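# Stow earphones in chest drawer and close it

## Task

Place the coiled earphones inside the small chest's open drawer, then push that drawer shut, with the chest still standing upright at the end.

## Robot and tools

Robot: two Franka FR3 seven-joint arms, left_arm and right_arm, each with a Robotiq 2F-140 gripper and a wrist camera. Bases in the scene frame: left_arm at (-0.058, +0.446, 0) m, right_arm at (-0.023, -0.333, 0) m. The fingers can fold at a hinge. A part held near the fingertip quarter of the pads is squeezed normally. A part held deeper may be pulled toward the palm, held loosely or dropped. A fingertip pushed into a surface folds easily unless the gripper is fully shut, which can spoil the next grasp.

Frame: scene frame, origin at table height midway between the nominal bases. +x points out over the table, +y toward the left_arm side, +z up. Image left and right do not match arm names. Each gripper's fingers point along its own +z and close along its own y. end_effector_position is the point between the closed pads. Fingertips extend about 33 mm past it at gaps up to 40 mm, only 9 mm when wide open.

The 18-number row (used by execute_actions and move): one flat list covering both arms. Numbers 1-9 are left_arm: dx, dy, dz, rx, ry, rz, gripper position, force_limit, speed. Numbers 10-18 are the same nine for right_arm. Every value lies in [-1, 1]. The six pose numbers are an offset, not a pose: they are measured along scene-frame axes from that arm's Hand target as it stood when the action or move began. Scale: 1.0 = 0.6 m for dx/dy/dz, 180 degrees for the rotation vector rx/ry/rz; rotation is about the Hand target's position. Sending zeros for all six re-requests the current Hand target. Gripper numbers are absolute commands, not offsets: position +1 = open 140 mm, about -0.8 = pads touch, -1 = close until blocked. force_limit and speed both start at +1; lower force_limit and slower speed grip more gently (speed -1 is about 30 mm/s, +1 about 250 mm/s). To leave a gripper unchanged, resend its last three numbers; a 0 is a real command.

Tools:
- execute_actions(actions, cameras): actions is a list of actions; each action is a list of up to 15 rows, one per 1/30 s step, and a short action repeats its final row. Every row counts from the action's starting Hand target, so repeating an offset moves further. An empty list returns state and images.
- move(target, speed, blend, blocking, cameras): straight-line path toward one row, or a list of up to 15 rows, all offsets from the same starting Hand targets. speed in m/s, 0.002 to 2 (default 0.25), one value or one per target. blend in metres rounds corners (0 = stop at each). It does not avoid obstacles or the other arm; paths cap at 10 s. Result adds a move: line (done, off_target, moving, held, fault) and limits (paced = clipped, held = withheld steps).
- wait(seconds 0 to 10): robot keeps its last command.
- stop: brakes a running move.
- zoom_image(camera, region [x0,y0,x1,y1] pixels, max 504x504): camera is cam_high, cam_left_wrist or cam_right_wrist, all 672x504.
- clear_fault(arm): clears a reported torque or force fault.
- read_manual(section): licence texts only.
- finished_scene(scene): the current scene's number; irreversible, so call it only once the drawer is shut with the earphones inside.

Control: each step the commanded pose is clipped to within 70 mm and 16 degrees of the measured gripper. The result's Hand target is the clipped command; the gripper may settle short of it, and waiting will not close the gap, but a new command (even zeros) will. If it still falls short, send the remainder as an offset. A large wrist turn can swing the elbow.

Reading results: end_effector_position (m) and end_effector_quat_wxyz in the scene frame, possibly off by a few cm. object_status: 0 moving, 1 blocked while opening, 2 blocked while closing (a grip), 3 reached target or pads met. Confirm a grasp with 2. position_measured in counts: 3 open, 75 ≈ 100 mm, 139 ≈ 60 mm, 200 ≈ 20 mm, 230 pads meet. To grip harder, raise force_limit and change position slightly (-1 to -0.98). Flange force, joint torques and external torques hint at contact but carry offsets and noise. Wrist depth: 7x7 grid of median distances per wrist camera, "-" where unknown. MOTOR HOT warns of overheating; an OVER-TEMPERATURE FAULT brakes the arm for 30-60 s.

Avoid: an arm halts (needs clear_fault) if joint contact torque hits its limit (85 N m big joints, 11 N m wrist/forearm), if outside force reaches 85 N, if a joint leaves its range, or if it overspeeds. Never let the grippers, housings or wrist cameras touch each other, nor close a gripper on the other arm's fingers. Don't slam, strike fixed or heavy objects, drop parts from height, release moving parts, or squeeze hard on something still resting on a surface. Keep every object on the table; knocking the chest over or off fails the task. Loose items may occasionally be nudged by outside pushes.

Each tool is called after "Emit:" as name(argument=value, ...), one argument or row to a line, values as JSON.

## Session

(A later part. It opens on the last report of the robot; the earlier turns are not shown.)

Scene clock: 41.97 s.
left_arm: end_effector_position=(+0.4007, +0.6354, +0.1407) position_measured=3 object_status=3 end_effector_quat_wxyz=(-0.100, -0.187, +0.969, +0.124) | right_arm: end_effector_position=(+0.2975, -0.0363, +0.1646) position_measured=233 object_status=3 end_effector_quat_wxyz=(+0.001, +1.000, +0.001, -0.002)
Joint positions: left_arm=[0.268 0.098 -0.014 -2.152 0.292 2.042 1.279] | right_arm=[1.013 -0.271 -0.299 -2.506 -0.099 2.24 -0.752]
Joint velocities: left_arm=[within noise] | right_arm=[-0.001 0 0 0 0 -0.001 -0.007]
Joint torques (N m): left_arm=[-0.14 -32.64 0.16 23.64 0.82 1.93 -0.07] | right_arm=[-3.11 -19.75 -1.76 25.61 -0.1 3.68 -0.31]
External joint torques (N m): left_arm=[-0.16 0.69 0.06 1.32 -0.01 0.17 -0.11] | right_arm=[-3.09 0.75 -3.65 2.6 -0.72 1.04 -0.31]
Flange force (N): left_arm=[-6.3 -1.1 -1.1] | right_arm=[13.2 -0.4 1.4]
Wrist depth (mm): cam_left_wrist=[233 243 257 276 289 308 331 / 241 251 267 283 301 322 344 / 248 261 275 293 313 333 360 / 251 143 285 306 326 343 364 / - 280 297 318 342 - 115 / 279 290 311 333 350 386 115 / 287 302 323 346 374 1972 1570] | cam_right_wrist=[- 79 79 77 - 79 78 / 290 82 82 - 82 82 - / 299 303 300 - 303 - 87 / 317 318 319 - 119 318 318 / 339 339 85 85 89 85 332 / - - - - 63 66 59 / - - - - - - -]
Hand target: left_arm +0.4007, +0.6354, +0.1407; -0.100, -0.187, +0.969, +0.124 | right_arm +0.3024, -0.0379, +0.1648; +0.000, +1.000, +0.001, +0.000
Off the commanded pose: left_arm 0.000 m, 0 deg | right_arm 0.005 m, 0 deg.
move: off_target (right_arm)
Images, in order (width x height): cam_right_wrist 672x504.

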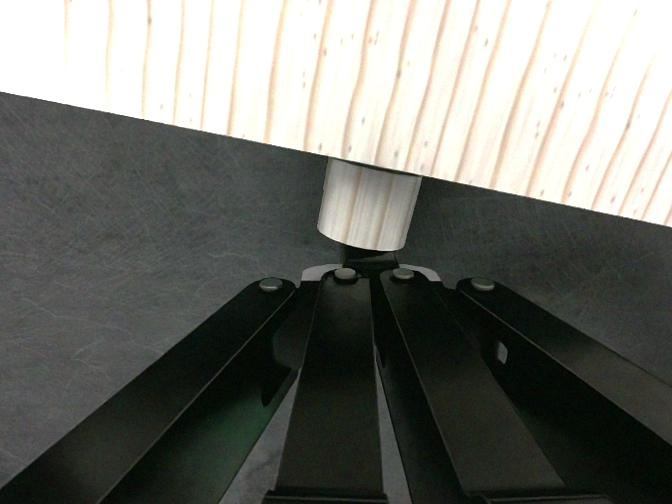

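Closed. Retreat.

Emit:
move(
  target=[0,0,0,0,0,0,1,1,1,-0.15,0.02,0,0,0,0,-1,-1,0],
  speed=0.12,
  cameras=["cam_right_wrist"],
)

Emit:
finished_scene(
  scene=1,
)

Scene clock: 44.30 s.
left_arm: end_effector_position=(+0.4007, +0.6354, +0.1407) position_measured=3 object_status=3 end_effector_quat_wxyz=(-0.100, -0.187, +0.969, +0.124) | right_arm: end_effector_position=(+0.2134, -0.0247, +0.1653) position_measured=233 object_status=3 end_effector_quat_wxyz=(-0.001, +1.000, +0.005, +0.002)
Joint positions: left_arm=[0.268 0.098 -0.014 -2.152 0.292 2.042 1.279] | right_arm=[1.029 -0.426 -0.149 -2.656 -0.079 2.236 -0.602]
Joint velocities: left_arm=[within noise] | right_arm=[-0.001 0 0 0 0.001 -0.002 0.007]
Joint torques (N m): left_arm=[-0.17 -32.59 0.18 23.61 0.83 1.95 -0.11] | right_arm=[-0.93 -17.42 0.78 23.77 1.13 2.5 0.25]
External joint torques (N m): left_arm=[-0.04 0.79 0.24 1.28 0.01 0.18 -0.14] | right_arm=[-0.88 -1.48 -0.3 0.47 0.51 -0.17 0.25]
Flange force (N): left_arm=[-6.5 -0.9 -0.9] | right_arm=[-1.8 3.4 -3.6]
Wrist depth (mm): cam_left_wrist=[233 243 257 270 296 308 331 / 241 251 266 282 299 310 348 / 248 267 275 293 310 334 360 / - 143 286 302 328 339 374 / - 280 298 318 341 364 115 / - 291 308 333 358 389 115 / 295 300 334 345 370 1716 1539] | cam_right_wrist=[270 273 270 270 269 268 261 / 287 279 283 - 283 284 287 / - 304 301 302 298 - - / 320 321 322 119 314 317 317 / 328 338 85 85 89 85 338 / - - - - 63 66 59 / - - - - - - -]
Hand target: left_arm +0.4007, +0.6354, +0.1407; -0.100, -0.187, +0.969, +0.124 | right_arm +0.2124, -0.0259, +0.1648; +0.000, +1.000, +0.001, +0.000
Off the commanded pose: left_arm 0.000 m, 0 deg | right_arm 0.002 m, 1 deg.
move: done
Images, in order (width x height): cam_right_wrist 672x504.

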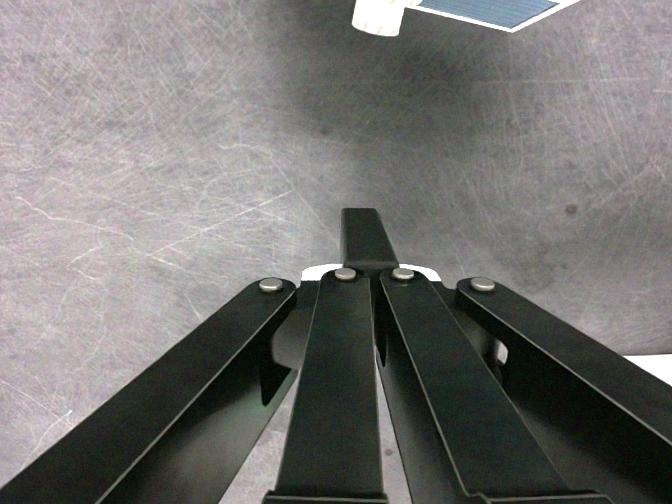

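The scene is finished: the task was done.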